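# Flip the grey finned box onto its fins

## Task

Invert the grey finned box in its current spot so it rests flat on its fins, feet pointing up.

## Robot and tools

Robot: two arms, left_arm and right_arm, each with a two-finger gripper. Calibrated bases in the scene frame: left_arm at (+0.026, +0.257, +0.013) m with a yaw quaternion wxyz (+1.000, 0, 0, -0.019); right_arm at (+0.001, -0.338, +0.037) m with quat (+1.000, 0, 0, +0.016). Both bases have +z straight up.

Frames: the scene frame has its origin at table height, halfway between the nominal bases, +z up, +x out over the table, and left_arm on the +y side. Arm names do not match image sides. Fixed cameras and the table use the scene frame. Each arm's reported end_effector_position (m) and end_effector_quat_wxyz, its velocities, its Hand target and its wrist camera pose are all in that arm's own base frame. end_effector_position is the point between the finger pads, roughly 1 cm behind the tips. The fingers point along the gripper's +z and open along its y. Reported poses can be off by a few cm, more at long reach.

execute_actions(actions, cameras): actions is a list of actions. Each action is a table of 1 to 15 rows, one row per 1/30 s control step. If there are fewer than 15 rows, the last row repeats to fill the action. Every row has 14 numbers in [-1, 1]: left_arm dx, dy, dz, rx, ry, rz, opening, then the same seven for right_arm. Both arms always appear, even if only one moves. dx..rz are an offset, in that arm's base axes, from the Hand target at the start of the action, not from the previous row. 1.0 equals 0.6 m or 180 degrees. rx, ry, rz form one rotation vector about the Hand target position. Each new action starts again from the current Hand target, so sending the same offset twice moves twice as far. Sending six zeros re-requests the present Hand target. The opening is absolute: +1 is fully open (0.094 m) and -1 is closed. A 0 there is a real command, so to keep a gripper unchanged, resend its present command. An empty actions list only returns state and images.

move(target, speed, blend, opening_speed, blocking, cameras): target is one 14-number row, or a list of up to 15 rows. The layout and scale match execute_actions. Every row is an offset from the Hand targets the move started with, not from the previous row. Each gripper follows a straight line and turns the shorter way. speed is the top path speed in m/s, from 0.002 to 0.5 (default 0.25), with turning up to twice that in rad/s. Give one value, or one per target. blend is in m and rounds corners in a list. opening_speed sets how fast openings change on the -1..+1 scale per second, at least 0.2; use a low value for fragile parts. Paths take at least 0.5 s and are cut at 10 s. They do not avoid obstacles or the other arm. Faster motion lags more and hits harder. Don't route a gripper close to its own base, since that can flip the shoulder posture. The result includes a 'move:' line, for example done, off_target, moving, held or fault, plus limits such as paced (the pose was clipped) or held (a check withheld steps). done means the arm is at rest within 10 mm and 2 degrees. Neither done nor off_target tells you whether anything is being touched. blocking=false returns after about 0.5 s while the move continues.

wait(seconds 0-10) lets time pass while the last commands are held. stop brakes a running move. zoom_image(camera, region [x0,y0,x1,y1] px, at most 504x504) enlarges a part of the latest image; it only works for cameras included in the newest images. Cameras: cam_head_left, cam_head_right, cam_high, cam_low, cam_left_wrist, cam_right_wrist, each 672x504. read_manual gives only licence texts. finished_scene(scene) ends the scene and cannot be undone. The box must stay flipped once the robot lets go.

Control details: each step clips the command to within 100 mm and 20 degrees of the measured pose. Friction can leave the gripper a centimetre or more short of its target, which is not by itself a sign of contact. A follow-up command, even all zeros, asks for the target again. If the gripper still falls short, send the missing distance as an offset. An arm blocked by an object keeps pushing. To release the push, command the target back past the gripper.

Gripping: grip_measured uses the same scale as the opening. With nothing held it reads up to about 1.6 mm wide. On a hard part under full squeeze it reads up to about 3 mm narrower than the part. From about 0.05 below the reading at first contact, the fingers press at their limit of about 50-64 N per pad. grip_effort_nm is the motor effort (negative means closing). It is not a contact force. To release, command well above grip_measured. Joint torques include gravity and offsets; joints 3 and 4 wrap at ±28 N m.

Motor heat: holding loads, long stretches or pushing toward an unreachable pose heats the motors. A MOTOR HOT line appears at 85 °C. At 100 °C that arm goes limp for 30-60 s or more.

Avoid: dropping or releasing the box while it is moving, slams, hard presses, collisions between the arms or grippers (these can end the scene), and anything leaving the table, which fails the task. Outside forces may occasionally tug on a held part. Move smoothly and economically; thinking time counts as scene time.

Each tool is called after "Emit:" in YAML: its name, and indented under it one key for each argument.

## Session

Emit:
execute_actions:
  actions: []

Scene clock: 0.00 s.
left_arm: end_effector_position=(+0.7469, +0.0627, +0.1858) grip_measured=+1.000 grip_effort_nm=n/a end_effector_quat_wxyz=(+0.600, +0.118, +0.783, +0.112) | right_arm: end_effector_position=(+0.2461, -0.0955, +0.3388) grip_measured=+1.000 grip_effort_nm=n/a end_effector_quat_wxyz=(+0.392, +0.340, +0.834, -0.188)
Joint positions: left_arm=[0.099 1.879 1.257 0.363 0.062 0.35 0.094] | right_arm=[0.029 0.581 0.868 -1.173 0.637 0.571 0.094]
Joint velocities: within noise
Joint torques (N m): no reading
Heat: left arm: hottest elbow 40 °C; right arm: hottest elbow 32 °C.
Hand target: left_arm +0.7532, +0.0634, +0.1927; +0.607, +0.117, +0.778, +0.114 | right_arm +0.2481, -0.0955, +0.3525; +0.404, +0.343, +0.828, -0.182
Tool commands: left_gripper/opening=+1.0 right_gripper/opening=+1.0

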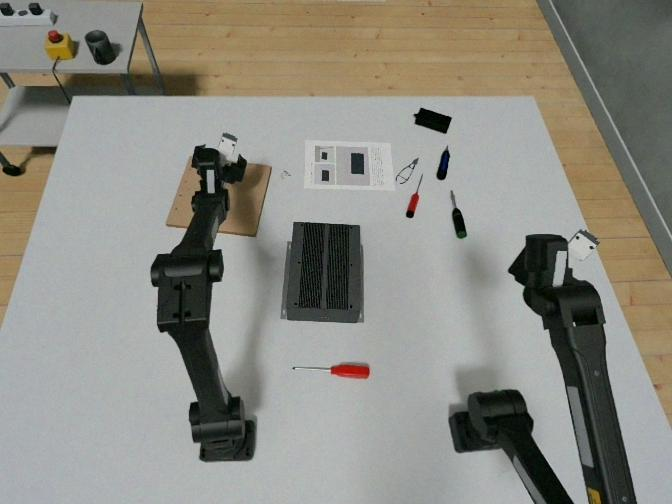

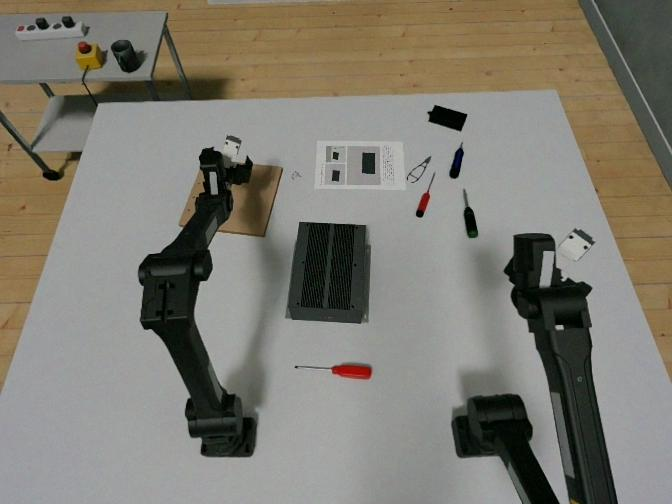

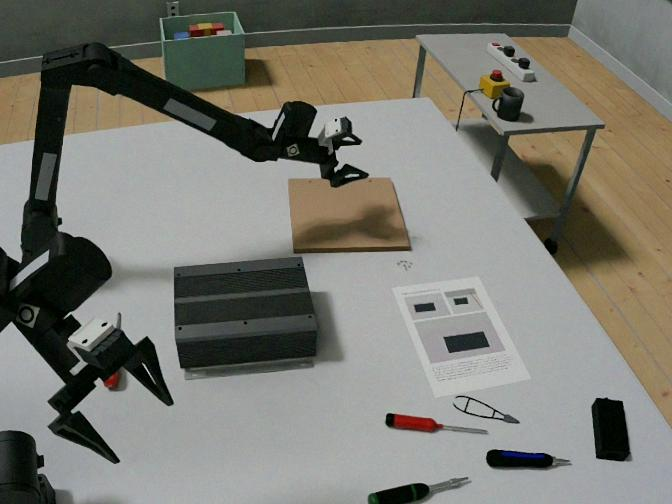

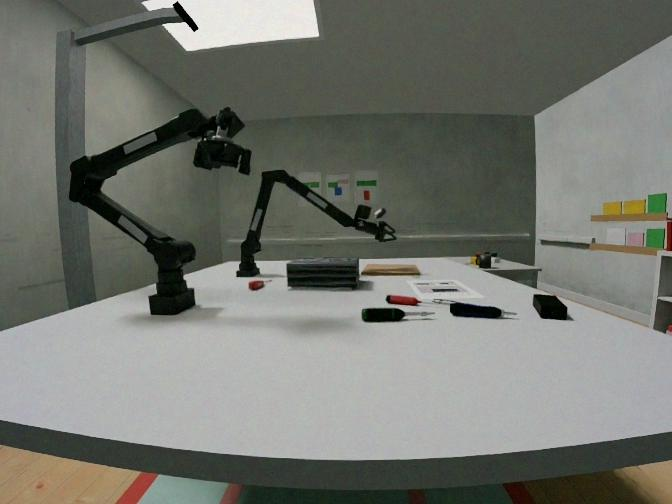

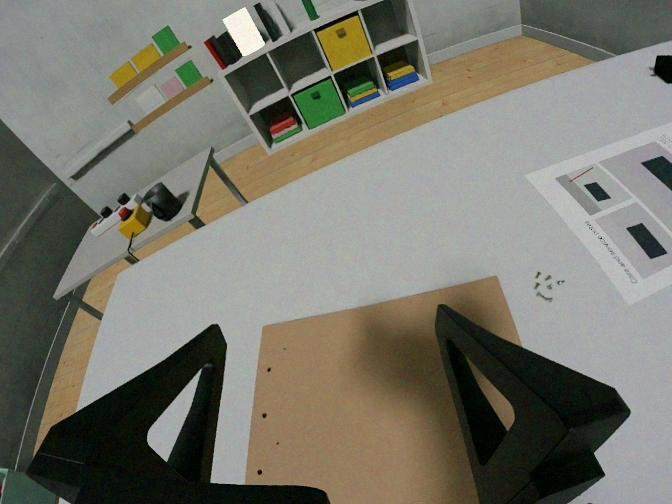

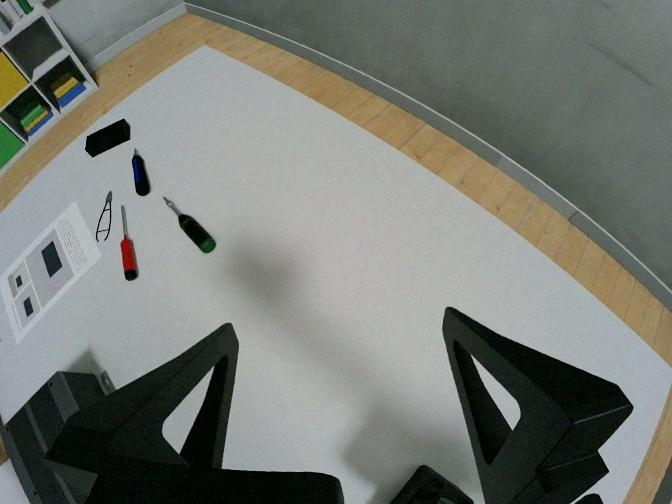

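Emit:
move:
  target: [-0.5387,-0.1057,-0.1878,-0.3575,0.4282,-0.1482,0.78,0.3032,0.4092,-0.4875,0.0148,-0.011,0.73,1.0]
  speed: 0.25
  cameras: ["cam_head_left","cam_left_wrist","cam_right_wrist"]

Scene clock: 151.10 s.
left_arm: end_effector_position=(+0.4256, -0.0054, +0.0843) grip_measured=+0.783 grip_effort_nm=-0.120 end_effector_quat_wxyz=(+0.001, +0.003, +0.867, -0.498) | right_arm: end_effector_position=(+0.4178, +0.1442, +0.0539) grip_measured=+1.000 grip_effort_nm=-0.007 end_effector_quat_wxyz=(+0.331, -0.593, +0.662, +0.317)
Joint positions: left_arm=[0.325 1.842 1.158 -1.388 0.958 0.596 0.084] | right_arm=[0.012 1.679 0.885 -0.651 -0.947 -1.386 0.094]
Joint velocities: within noise
Joint torques (N m): left_arm=[-0.03 -11.34 7.68 -0.65 0.65 0.02] | right_arm=[0.62 -10.34 8.46 0.29 -0.76 -0.13]
Heat: left arm: hottest elbow 50 °C; right arm: hottest elbow 43 °C.
Hand target: left_arm +0.4300, -0.0001, +0.0800; +0.000, +0.000, +0.866, -0.501 | right_arm +0.4299, +0.1502, +0.0599; +0.337, -0.603, +0.651, +0.314
Off the commanded pose: left_arm 0.008 m, 1 deg | right_arm 0.015 m, 2 deg.
move: off_target (right_arm)
Images, in order (width x height): cam_head_left 672x504, cam_left_wrist 672x504, cam_right_wrist 672x504.

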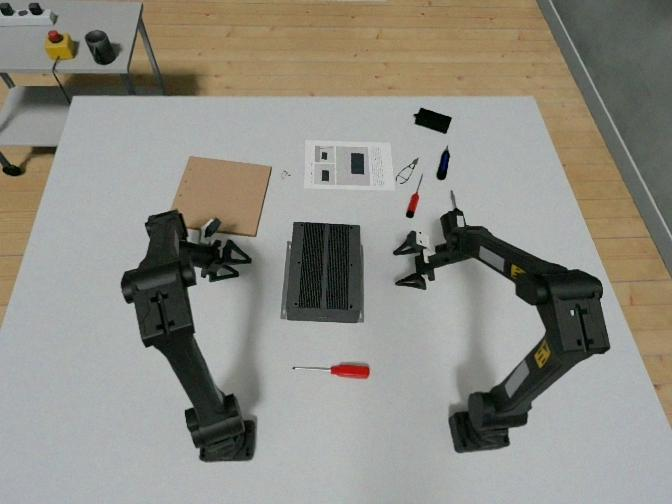

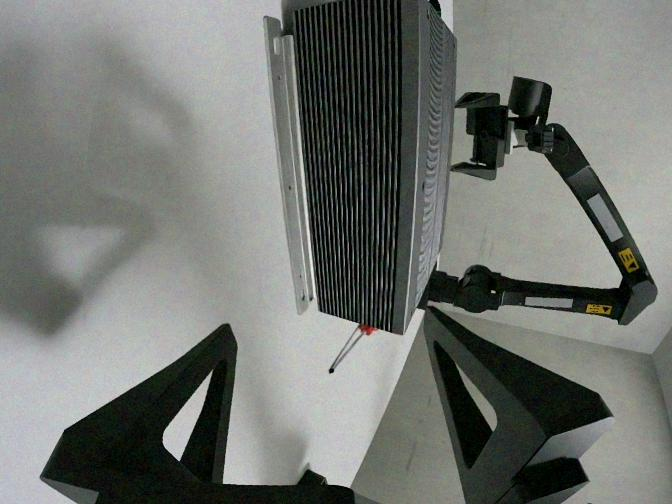

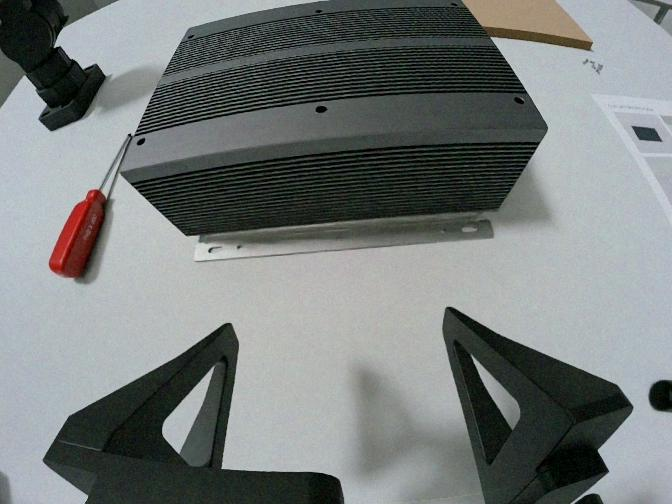

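Emit:
move:
  target: [0.0408,-0.105,-0.0867,0,0,-0.0378,0.78,0.01,0.033,-0.1365,0,0,-0.0056,1.0]
  speed: 0.12
  cameras: ["cam_low","cam_left_wrist","cam_right_wrist"]

Scene clock: 206.73 s.
left_arm: end_effector_position=(+0.4431, -0.0628, +0.0332) grip_measured=+0.783 grip_effort_nm=-0.125 end_effector_quat_wxyz=(-0.032, +0.052, +0.863, -0.501) | right_arm: end_effector_position=(+0.4360, +0.1642, -0.0195) grip_measured=+1.000 grip_effort_nm=-0.012 end_effector_quat_wxyz=(+0.342, -0.595, +0.658, +0.310)
Joint positions: left_arm=[0.184 1.972 1.192 -1.277 0.974 0.565 0.084] | right_arm=[0.058 1.872 0.876 -0.356 -0.941 -1.301 0.094]
Joint velocities: within noise
Joint torques (N m): left_arm=[-1.08 -12.51 8.05 0.17 0.69 -0.23] | right_arm=[0.62 -12.1 4.6 1.17 -0.53 0.07]
Heat: left arm: hottest elbow 46 °C; right arm: hottest elbow 41 °C.
Hand target: left_arm +0.4545, -0.0631, +0.0280; -0.030, +0.051, +0.864, -0.500 | right_arm +0.4359, +0.1700, -0.0220; +0.340, -0.598, +0.656, +0.311
Off the commanded pose: left_arm 0.012 m, 0 deg | right_arm 0.006 m, 0 deg.
move: off_target (left_arm)
Images, in order (width x height): cam_low 672x504, cam_left_wrist 672x504, cam_right_wrist 672x504.

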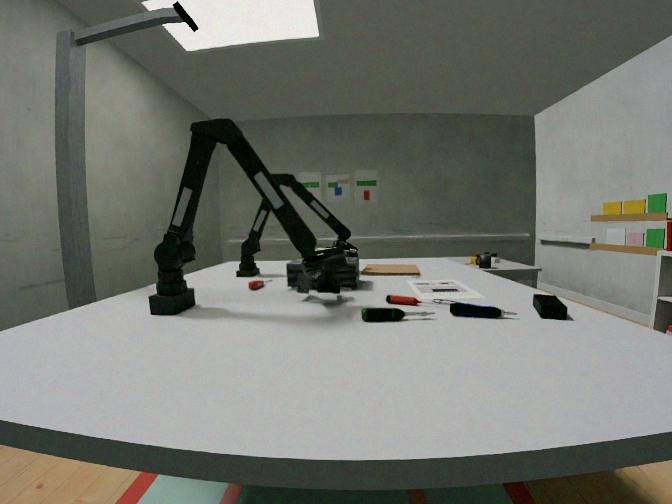

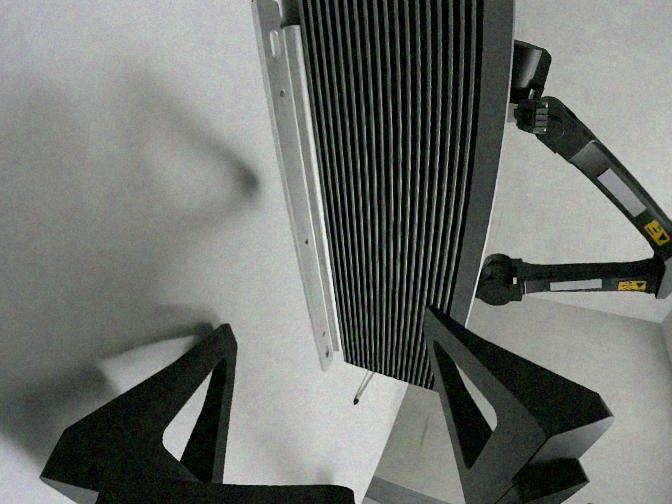

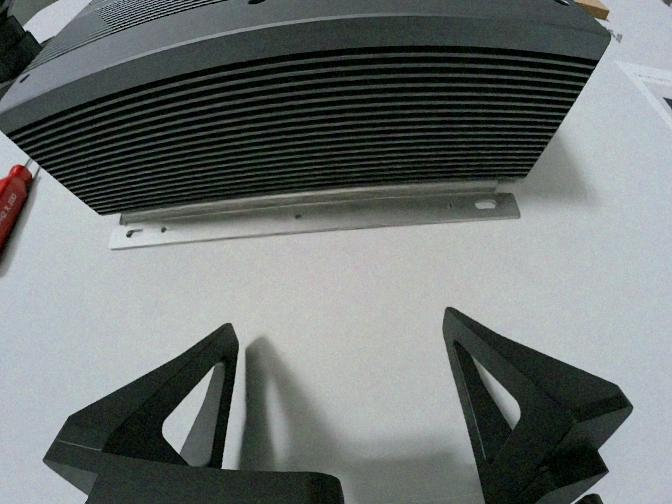

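Emit:
move:
  target: [0.01,-0.083,0,0,0,0,0.78,-0.008,0.153,0,0,0,0,1.0]
  speed: 0.06
  cameras: ["cam_low","cam_left_wrist","cam_right_wrist"]

Scene clock: 240.67 s.
left_arm: end_effector_position=(+0.4610, -0.1075, +0.0289) grip_measured=+0.783 grip_effort_nm=-0.115 end_effector_quat_wxyz=(-0.027, +0.050, +0.863, -0.502) | right_arm: end_effector_position=(+0.4350, +0.2367, -0.0222) grip_measured=+1.000 grip_effort_nm=-0.012 end_effector_quat_wxyz=(+0.340, -0.590, +0.667, +0.302)
Joint positions: left_arm=[0.086 1.972 1.192 -1.125 1.019 0.391 0.084] | right_arm=[0.232 1.873 0.848 -0.098 -0.863 -1.007 0.094]
Joint velocities: within noise
Joint torques (N m): left_arm=[-1.79 -14.8 5.82 0.64 0.57 -0.28] | right_arm=[4.07 -11.75 5.22 2.43 -0.63 0.3]
Heat: left arm: hottest elbow 45 °C; right arm: hottest elbow 39 °C.
Hand target: left_arm +0.4605, -0.1129, +0.0280; -0.030, +0.051, +0.864, -0.500 | right_arm +0.4312, +0.2618, -0.0220; +0.340, -0.598, +0.656, +0.311
Off the commanded pose: left_arm 0.006 m, 0 deg | right_arm 0.025 m, 2 deg.
move: off_target (right_arm)
Images, in order (width x height): cam_low 672x504, cam_left_wrist 672x504, cam_right_wrist 672x504.

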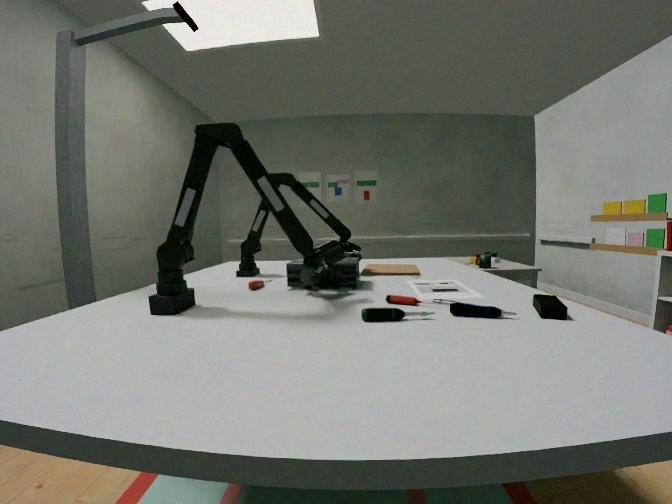

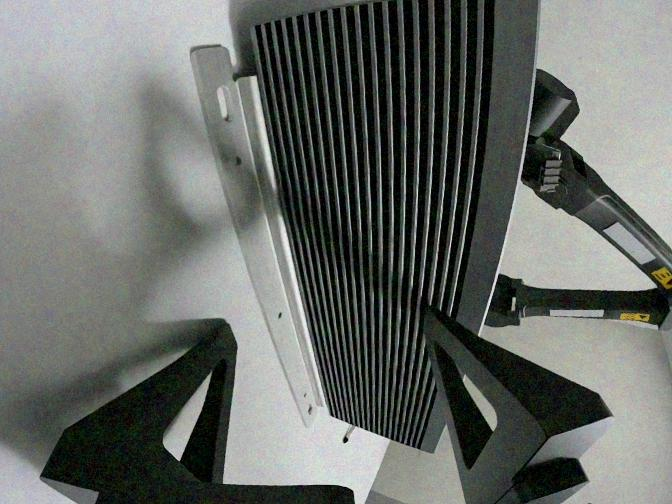

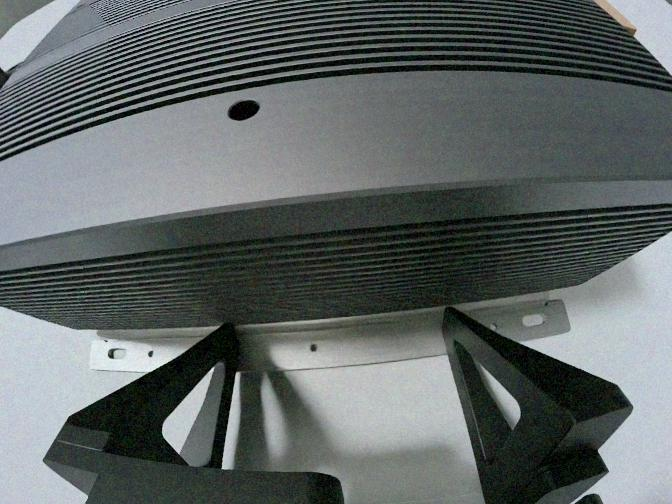

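Emit:
move:
  target:
    - [-0.03,0.033,0,0,0,0,0.78,0,0,0,0,0,0,1.0]
    - [-0.0373,-0.1368,0,0,0,0,0.78,-0.0062,0.0662,0,0,0,0,1.0]
    - [-0.0373,-0.1368,0.1033,0,0,0,0.78,-0.0062,0.0662,0,0,0,0,1.0]
  speed: [0.08,0.1,0.05]
  cameras: ["cam_low","cam_left_wrist","cam_right_wrist"]

Scene clock: 268.73 s.
left_arm: end_effector_position=(+0.4468, -0.1158, +0.0513) grip_measured=+0.780 grip_effort_nm=0.037 end_effector_quat_wxyz=(-0.011, -0.020, +0.878, -0.477) | right_arm: end_effector_position=(+0.4350, +0.2357, -0.0226) grip_measured=+1.000 grip_effort_nm=-0.007 end_effector_quat_wxyz=(+0.343, -0.573, +0.686, +0.290)
Joint positions: left_arm=[0.065 1.813 1.052 -0.91 0.992 0.072 0.084] | right_arm=[0.24 1.858 0.82 -0.04 -0.825 -0.933 0.094]
Joint velocities: within noise
Joint torques (N m): left_arm=[-13.74 -16.79 8.35 -0.96 3 -0.11] | right_arm=[9.11 -10.81 7.19 3.22 -0.63 0.65]
Heat: left arm: hottest elbow 44 °C; right arm: hottest elbow 39 °C.
Hand target: left_arm +0.4382, -0.1949, +0.0899; -0.030, +0.051, +0.864, -0.500 | right_arm +0.4273, +0.3015, -0.0221; +0.340, -0.598, +0.656, +0.311
Off the commanded pose: left_arm 0.089 m, 9 deg | right_arm 0.066 m, 5 deg.
move: off_target (left_arm, right_arm)
Images, in order (width x height): cam_low 672x504, cam_left_wrist 672x504, cam_right_wrist 672x504.

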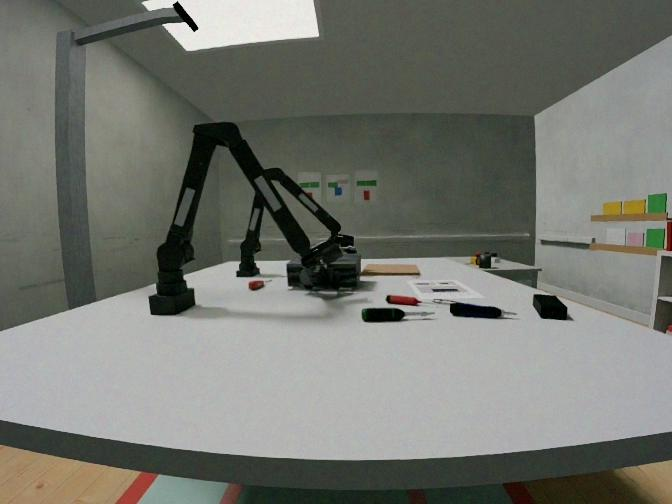

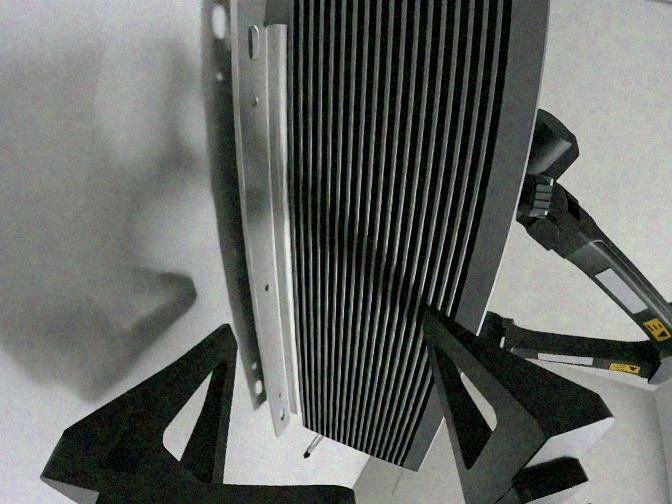

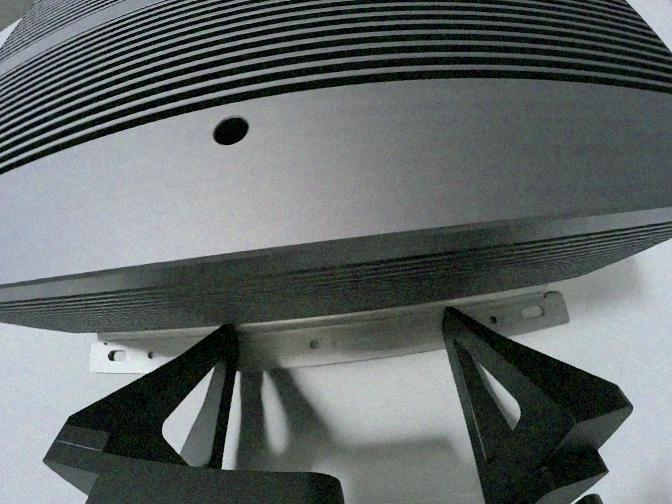

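Emit:
move:
  target:
    - [-0.0007,-0.0167,0.01,0,0,0,0.78,0,0,0,0,0,0,1.0]
    - [-0.0018,-0.0367,0.0267,0,0,0,0.78,0,0,0,0,0,0,1.0]
  speed: 0.05
  cameras: ["cam_low","cam_left_wrist"]

Scene clock: 276.83 s.
left_arm: end_effector_position=(+0.4513, -0.1384, +0.0881) grip_measured=+0.780 grip_effort_nm=0.042 end_effector_quat_wxyz=(-0.004, -0.018, +0.874, -0.485) | right_arm: end_effector_position=(+0.4359, +0.2353, -0.0214) grip_measured=+1.000 grip_effort_nm=-0.007 end_effector_quat_wxyz=(+0.343, -0.572, +0.687, +0.287)
Joint positions: left_arm=[0.018 1.74 1.062 -0.901 1.014 -0.019 0.084] | right_arm=[0.24 1.854 0.819 -0.038 -0.82 -0.928 0.094]
Joint velocities: within noise
Joint torques (N m): left_arm=[-13.86 -13.98 8.25 0.46 2.14 -0.19] | right_arm=[9.99 -9.7 7.25 3.28 -0.83 0.63]
Heat: left arm: hottest elbow 44 °C; right arm: hottest elbow 39 °C.
Hand target: left_arm +0.4369, -0.2170, +0.1059; -0.030, +0.051, +0.864, -0.500 | right_arm +0.4275, +0.3015, -0.0220; +0.340, -0.598, +0.656, +0.311
Off the commanded pose: left_arm 0.082 m, 9 deg | right_arm 0.067 m, 5 deg.
move: off_target (left_arm, right_arm); limits=paced
Images, in order (width x height): cam_low 672x504, cam_left_wrist 672x504.

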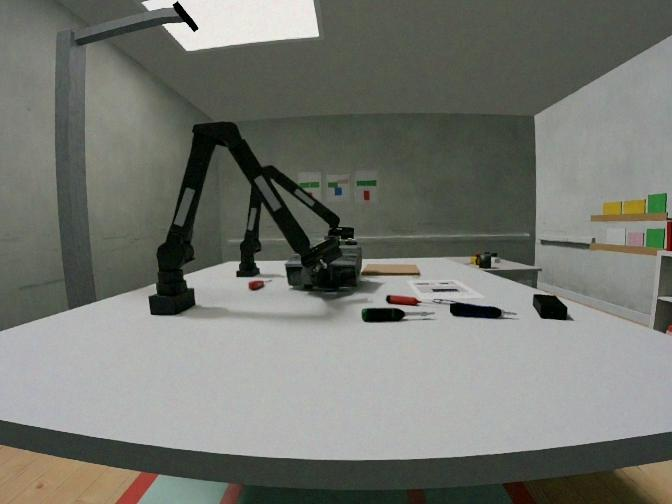

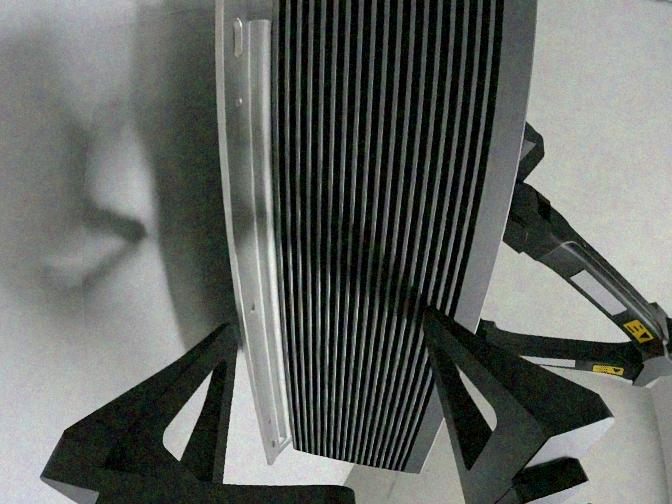

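Emit:
move:
  target:
    - [-0.0012,-0.0233,0.0333,0,0,0,0.78,0,0,0,0,0,0,1.0]
    - [-0.0024,-0.045,0.06,0,0,0,0.78,0,0,0,0,0,0,1.0]
  speed: 0.05
  cameras: ["cam_low","cam_left_wrist","cam_right_wrist"]

Scene clock: 289.87 s.
left_arm: end_effector_position=(+0.4519, -0.1757, +0.1306) grip_measured=+0.780 grip_effort_nm=0.037 end_effector_quat_wxyz=(-0.003, -0.006, +0.871, -0.491) | right_arm: end_effector_position=(+0.4364, +0.2350, -0.0197) grip_measured=+1.000 grip_effort_nm=-0.007 end_effector_quat_wxyz=(+0.346, -0.571, +0.688, +0.285)
Joint positions: left_arm=[-0.062 1.664 1.088 -0.892 1.022 -0.134 0.084] | right_arm=[0.24 1.848 0.815 -0.031 -0.816 -0.922 0.094]
Joint velocities: within noise
Joint torques (N m): left_arm=[-12.28 -12.75 9.03 0.96 1.58 -0.29] | right_arm=[9.52 -9.82 7.19 2.91 -0.91 0.52]
Heat: left arm: hottest elbow 44 °C; right arm: hottest elbow 39 °C.
Hand target: left_arm +0.4356, -0.2441, +0.1420; -0.030, +0.052, +0.864, -0.500 | right_arm +0.4275, +0.3015, -0.0220; +0.340, -0.598, +0.656, +0.311
Off the commanded pose: left_arm 0.071 m, 7 deg | right_arm 0.067 m, 6 deg.
move: off_target (left_arm, right_arm)
Images, in order (width x height): cam_low 672x504, cam_left_wrist 672x504, cam_right_wrist 672x504.

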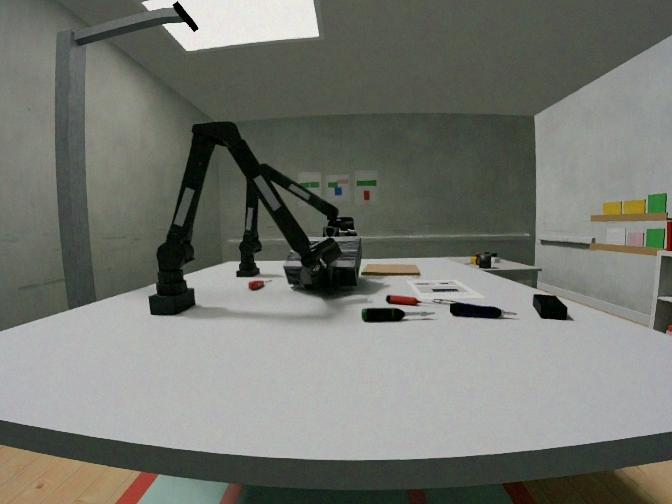

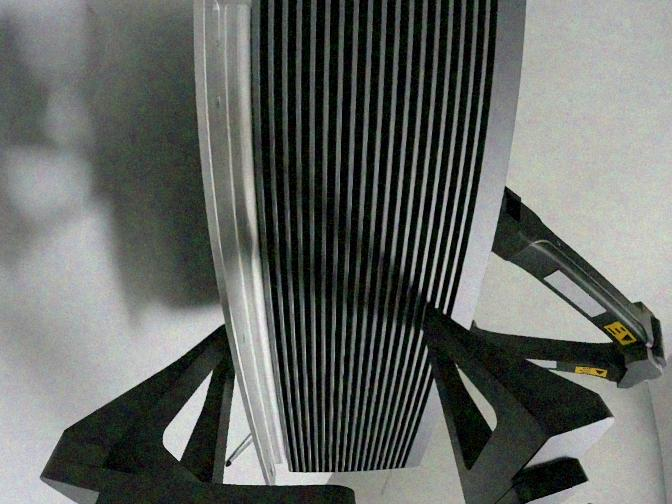

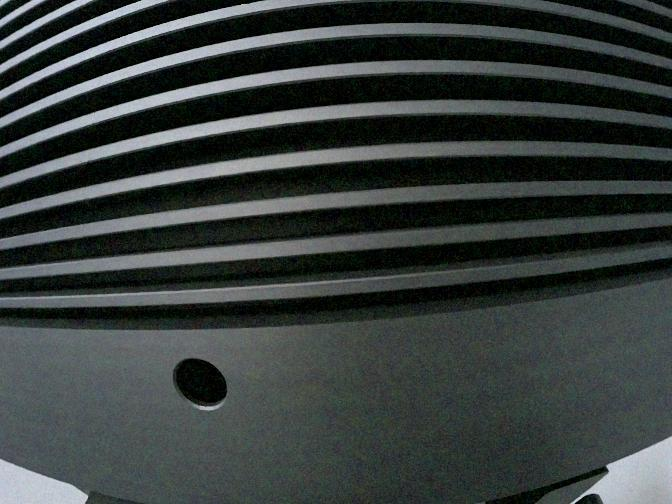

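Emit:
move:
  target:
    - [0,0,0.0067,0,0,0,0.6,0,0,0,0,0,0,1.0]
    - [0,0,0.0133,0,0,0,0.42,0,0,0,0,0,0,1.0]
    - [0,0,0.0133,0,0,0,-0.1,0,0,0,0,0,0,1.0]
  speed: 0.03
  opening_speed: 0.3
  cameras: ["cam_left_wrist"]

Scene clock: 309.60 s.
left_arm: end_effector_position=(+0.4518, -0.1719, +0.1286) grip_measured=-0.098 grip_effort_nm=-0.115 end_effector_quat_wxyz=(-0.001, -0.008, +0.881, -0.474) | right_arm: end_effector_position=(+0.4362, +0.2356, -0.0216) grip_measured=+1.000 grip_effort_nm=-0.012 end_effector_quat_wxyz=(+0.348, -0.568, +0.688, +0.287)
Joint positions: left_arm=[-0.062 1.656 1.09 -0.9 0.984 -0.135 0.042] | right_arm=[0.24 1.855 0.812 -0.012 -0.821 -0.913 0.094]
Joint velocities: within noise
Joint torques (N m): left_arm=[-12.4 -12.92 9.81 0.38 3.08 -0.25] | right_arm=[10.11 -10.29 7.6 2.3 -0.71 0.52]
Heat: left arm: hottest elbow 47 °C; right arm: hottest elbow 39 °C.
Hand target: left_arm +0.4356, -0.2439, +0.1499; -0.030, +0.051, +0.864, -0.500 | right_arm +0.4275, +0.3015, -0.0219; +0.340, -0.598, +0.656, +0.311
Off the commanded pose: left_arm 0.077 m, 8 deg | right_arm 0.066 m, 6 deg.
move: off_target (left_arm, right_arm); target 2's new opening was sent with left_arm's hand 0.071 m and 7 deg from that target; target 3's new opening was sent with left_arm's hand 0.072 m and 8 deg from that target
Images, in order (width x height): cam_left_wrist 672x504.

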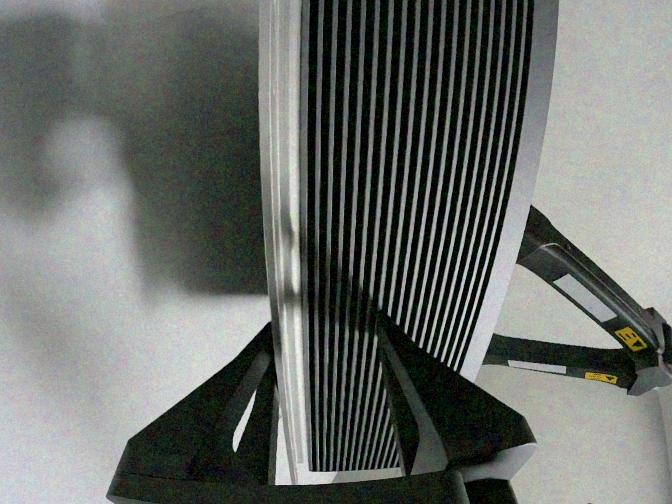

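Emit:
move:
  target:
    - [0,0,0,0,0,0,-0.6,0,0,0,0,0,0,1.0]
    - [0,0,0,0,0,0,-1.0,0,0,0,0,0,0,1.0]
  speed: 0.03
  opening_speed: 0.25
  cameras: ["cam_left_wrist","cam_low"]

Scene clock: 325.33 s.
left_arm: end_effector_position=(+0.4509, -0.1692, +0.1291) grip_measured=-0.854 grip_effort_nm=-0.994 end_effector_quat_wxyz=(-0.003, -0.010, +0.880, -0.476) | right_arm: end_effector_position=(+0.4353, +0.2342, -0.0248) grip_measured=+1.000 grip_effort_nm=0.002 end_effector_quat_wxyz=(+0.346, -0.568, +0.691, +0.285)
Joint positions: left_arm=[-0.055 1.656 1.09 -0.912 0.989 -0.128 0.007] | right_arm=[0.239 1.86 0.809 -0.009 -0.815 -0.913 0.094]
Joint velocities: within noise
Joint torques (N m): left_arm=[-12.63 -12.86 9.69 0.64 2.92 -0.3] | right_arm=[10.17 -10.46 7.73 2.39 -0.97 0.4]
Heat: left arm: hottest elbow 47 °C; right arm: hottest elbow 39 °C.
Hand target: left_arm +0.4356, -0.2440, +0.1499; -0.030, +0.051, +0.864, -0.500 | right_arm +0.4274, +0.3014, -0.0220; +0.340, -0.598, +0.656, +0.311
Off the commanded pose: left_arm 0.079 m, 8 deg | right_arm 0.068 m, 6 deg.
move: off_target (left_arm, right_arm); target 2's new opening was sent with left_arm's hand 0.079 m and 8 deg from that target
Images, in order (width x height): cam_low 672x504, cam_left_wrist 672x504.

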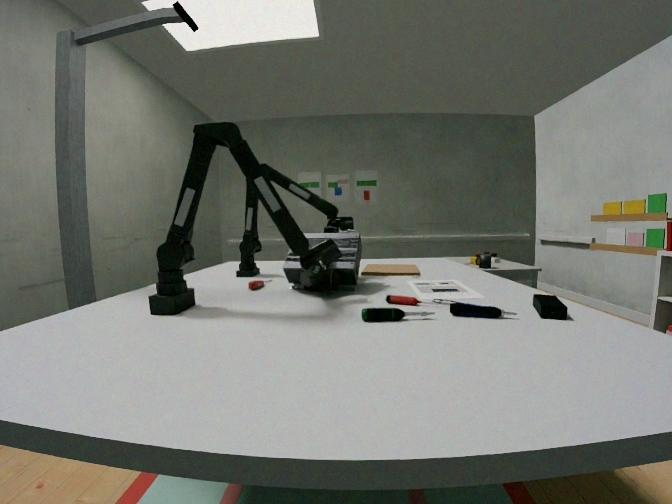

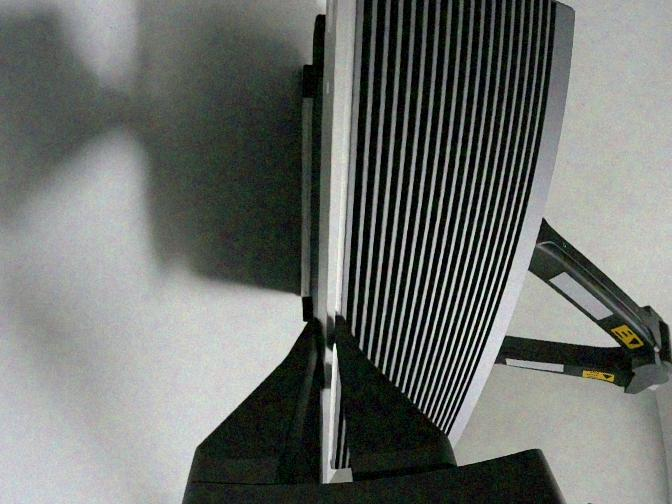

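Emit:
move:
  target:
    - [0.005,0.1,0.075,0,0,0,-1.0,0.012,-0.125,0,0,0,0,1.0]
  speed: 0.06
  cameras: ["cam_left_wrist"]

Scene clock: 337.23 s.
left_arm: end_effector_position=(+0.4214, -0.1763, +0.1513) grip_measured=-0.881 grip_effort_nm=-1.009 end_effector_quat_wxyz=(-0.055, +0.035, +0.873, -0.484) | right_arm: end_effector_position=(+0.4218, +0.2278, -0.0245) grip_measured=+1.000 grip_effort_nm=-0.012 end_effector_quat_wxyz=(+0.334, -0.598, +0.658, +0.314)
Joint positions: left_arm=[-0.07 1.656 1.145 -1.194 1.012 0.085 0.006] | right_arm=[0.213 1.868 0.832 -0.15 -0.894 -1.076 0.094]
Joint velocities: within noise
Joint torques (N m): left_arm=[-1.32 -14.92 13.18 -1.1 2.09 -0.15] | right_arm=[-1.26 -11.58 6.57 0.8 -0.74 -0.11]
Heat: left arm: hottest elbow 48 °C; right arm: hottest elbow 40 °C.
Hand target: left_arm +0.4385, -0.1840, +0.1949; -0.030, +0.051, +0.864, -0.500 | right_arm +0.4347, +0.2265, -0.0220; +0.340, -0.598, +0.656, +0.310
Off the commanded pose: left_arm 0.048 m, 4 deg | right_arm 0.013 m, 1 deg.
move: off_target (left_arm, right_arm)
Images, in order (width x height): cam_left_wrist 672x504.

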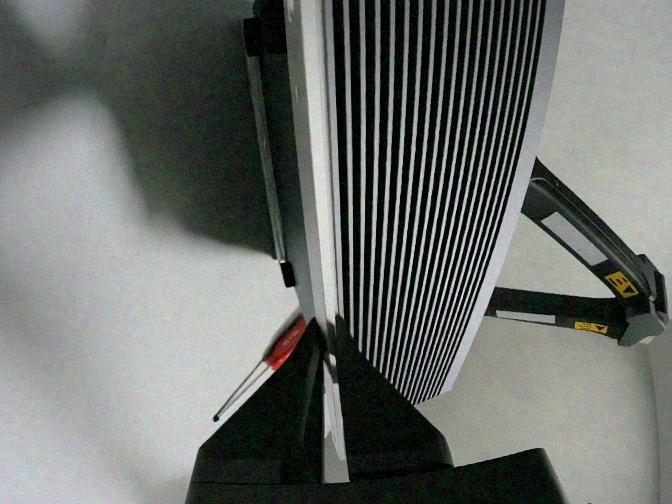

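Emit:
move:
  target:
    - [-0.0215,-0.0695,0.0202,0.0878,-0.0139,0,-1.0,-0.01,-0.2,0.01,0,0,0,1.0]
    - [-0.0368,-0.1673,0.0402,0.1757,-0.0277,0,-1.0,-0.03,-0.42,0.08,0,0,0,1.0]
  speed: 0.08
  blend: 0.02
  cameras: ["cam_head_left","cam_low","cam_left_wrist","cam_right_wrist"]

Scene clock: 486.87 s.
left_arm: end_effector_position=(+0.4010, -0.2913, +0.2035) grip_measured=-0.885 grip_effort_nm=-1.004 end_effector_quat_wxyz=(-0.022, +0.067, +0.968, -0.242) | right_arm: end_effector_position=(+0.4067, -0.0168, +0.0242) grip_measured=+1.000 grip_effort_nm=-0.012 end_effector_quat_wxyz=(+0.336, -0.595, +0.657, +0.318)
Joint positions: left_arm=[-0.471 1.545 1.327 -1.192 0.466 -0.371 0.005] | right_arm=[-0.377 1.867 1.036 -1.139 -0.9 -2.045 0.094]
Joint velocities: within noise
Joint torques (N m): left_arm=[1.2 -12.34 12.04 0.34 0.02 -0.06] | right_arm=[-1.03 -11.05 7.12 -0.68 -0.43 -0.15]
Heat: left arm: hottest elbow 61 °C; right arm: hottest elbow 39 °C.
Hand target: left_arm +0.4165, -0.2844, +0.2192; -0.006, +0.063, +0.968, -0.243 | right_arm +0.4167, -0.0255, +0.0260; +0.340, -0.598, +0.656, +0.311
Off the commanded pose: left_arm 0.023 m, 2 deg | right_arm 0.013 m, 1 deg.
move: off_target (left_arm, right_arm)
Images, in order (width x height): cam_head_left 672x504, cam_low 672x504, cam_left_wrist 672x504, cam_right_wrist 672x504.

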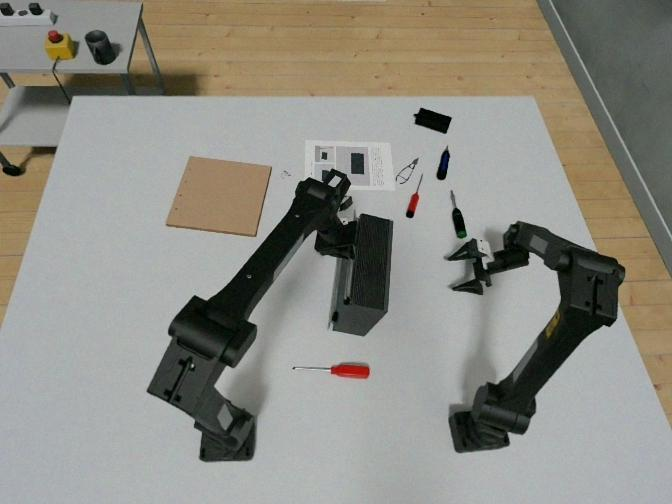

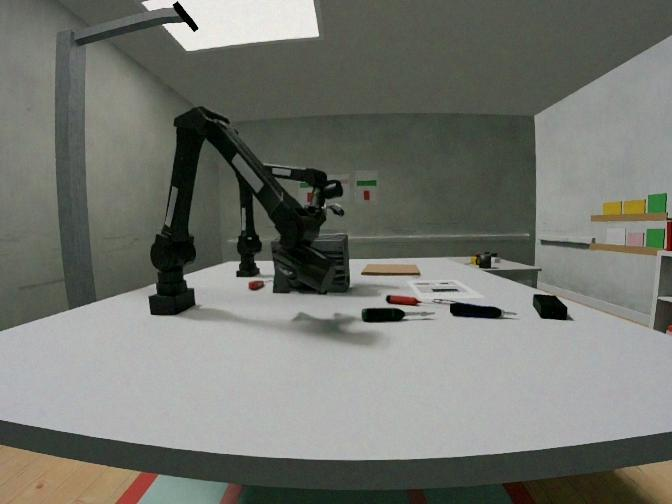

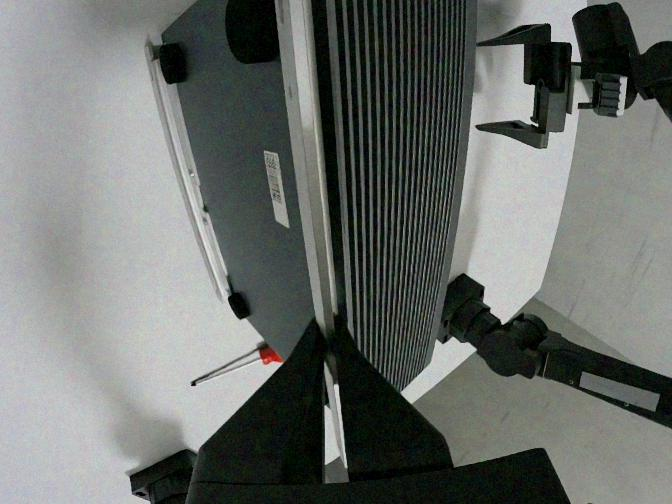

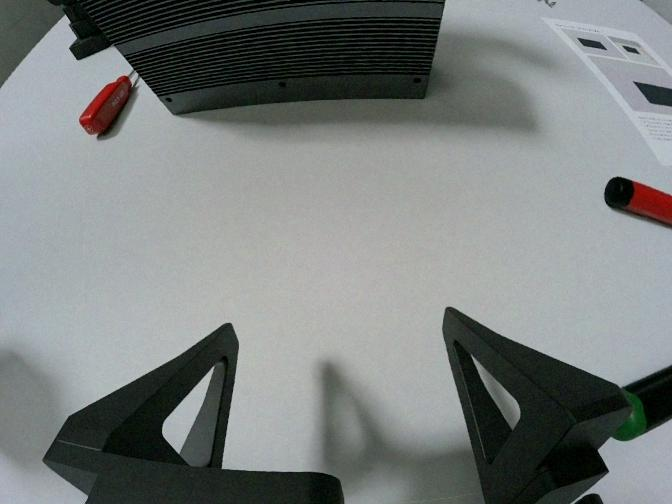

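Emit:
move:
  target:
    - [-0.0143,-0.0907,0,0.0768,-0.0121,0,-1.0,0,0,0,0,0,0,1.0]
    - [-0.0257,-0.1618,-0.019,0.1372,-0.0217,0,-1.0,0,0,0,0,0,0,1.0]
  speed: 0.05
  blend: 0.02
  cameras: ["cam_low","cam_left_wrist","cam_right_wrist"]

Scene clock: 500.97 s.
left_arm: end_effector_position=(+0.3877, -0.3778, +0.2131) grip_measured=-0.885 grip_effort_nm=-1.009 end_effector_quat_wxyz=(+0.012, +0.073, +0.997, -0.036) | right_arm: end_effector_position=(+0.4067, -0.0168, +0.0241) grip_measured=+1.000 grip_effort_nm=-0.007 end_effector_quat_wxyz=(+0.336, -0.596, +0.657, +0.317)
Joint positions: left_arm=[-0.759 1.72 1.624 -1.41 0.041 -0.614 0.005] | right_arm=[-0.377 1.867 1.036 -1.139 -0.9 -2.046 0.094]
Joint velocities: within noise
Joint torques (N m): left_arm=[-0.03 -12.1 11.78 0.59 -0.52 -0.17] | right_arm=[-2.08 -12.69 6.93 -0.65 -0.47 -0.14]
Heat: left arm: hottest elbow 58 °C; right arm: hottest elbow 38 °C.
Hand target: left_arm +0.4011, -0.3814, +0.2074; +0.014, +0.068, +0.997, -0.028 | right_arm +0.4167, -0.0255, +0.0260; +0.340, -0.598, +0.656, +0.310
Off the commanded pose: left_arm 0.015 m, 1 deg | right_arm 0.013 m, 1 deg.
move: off_target (left_arm, right_arm)
Images, in order (width x height): cam_low 672x504, cam_left_wrist 672x504, cam_right_wrist 672x504.

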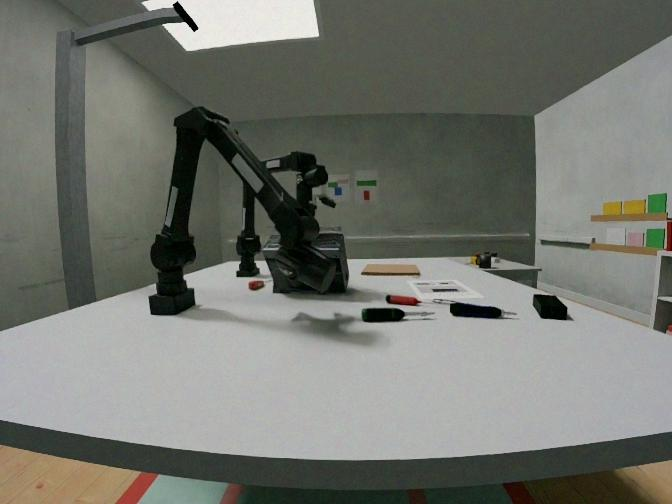

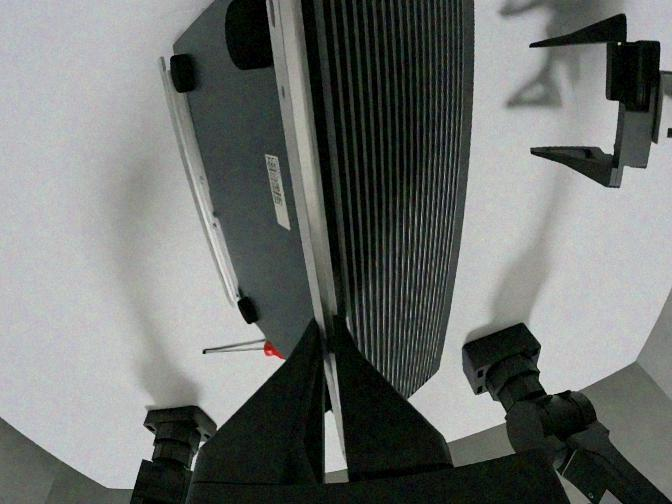

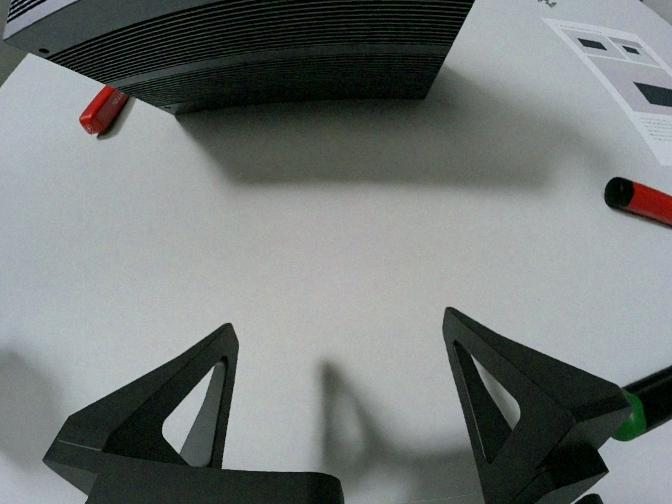

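Emit:
zoom_image:
  camera: "cam_low"
  region: [220, 200, 400, 320]

Emit:
zoom_image:
  camera: "cam_right_wrist"
  region: [0, 0, 504, 250]

Scaled by 2.800.

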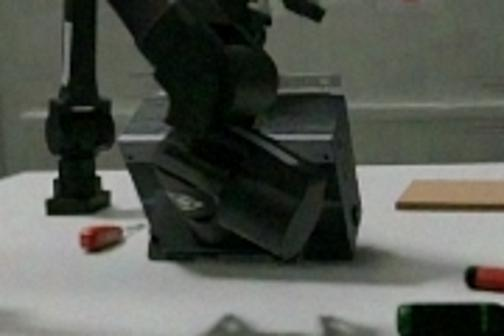

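Scaled by 1.000.

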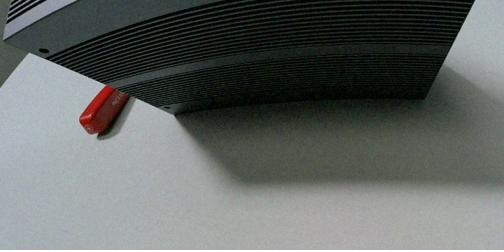

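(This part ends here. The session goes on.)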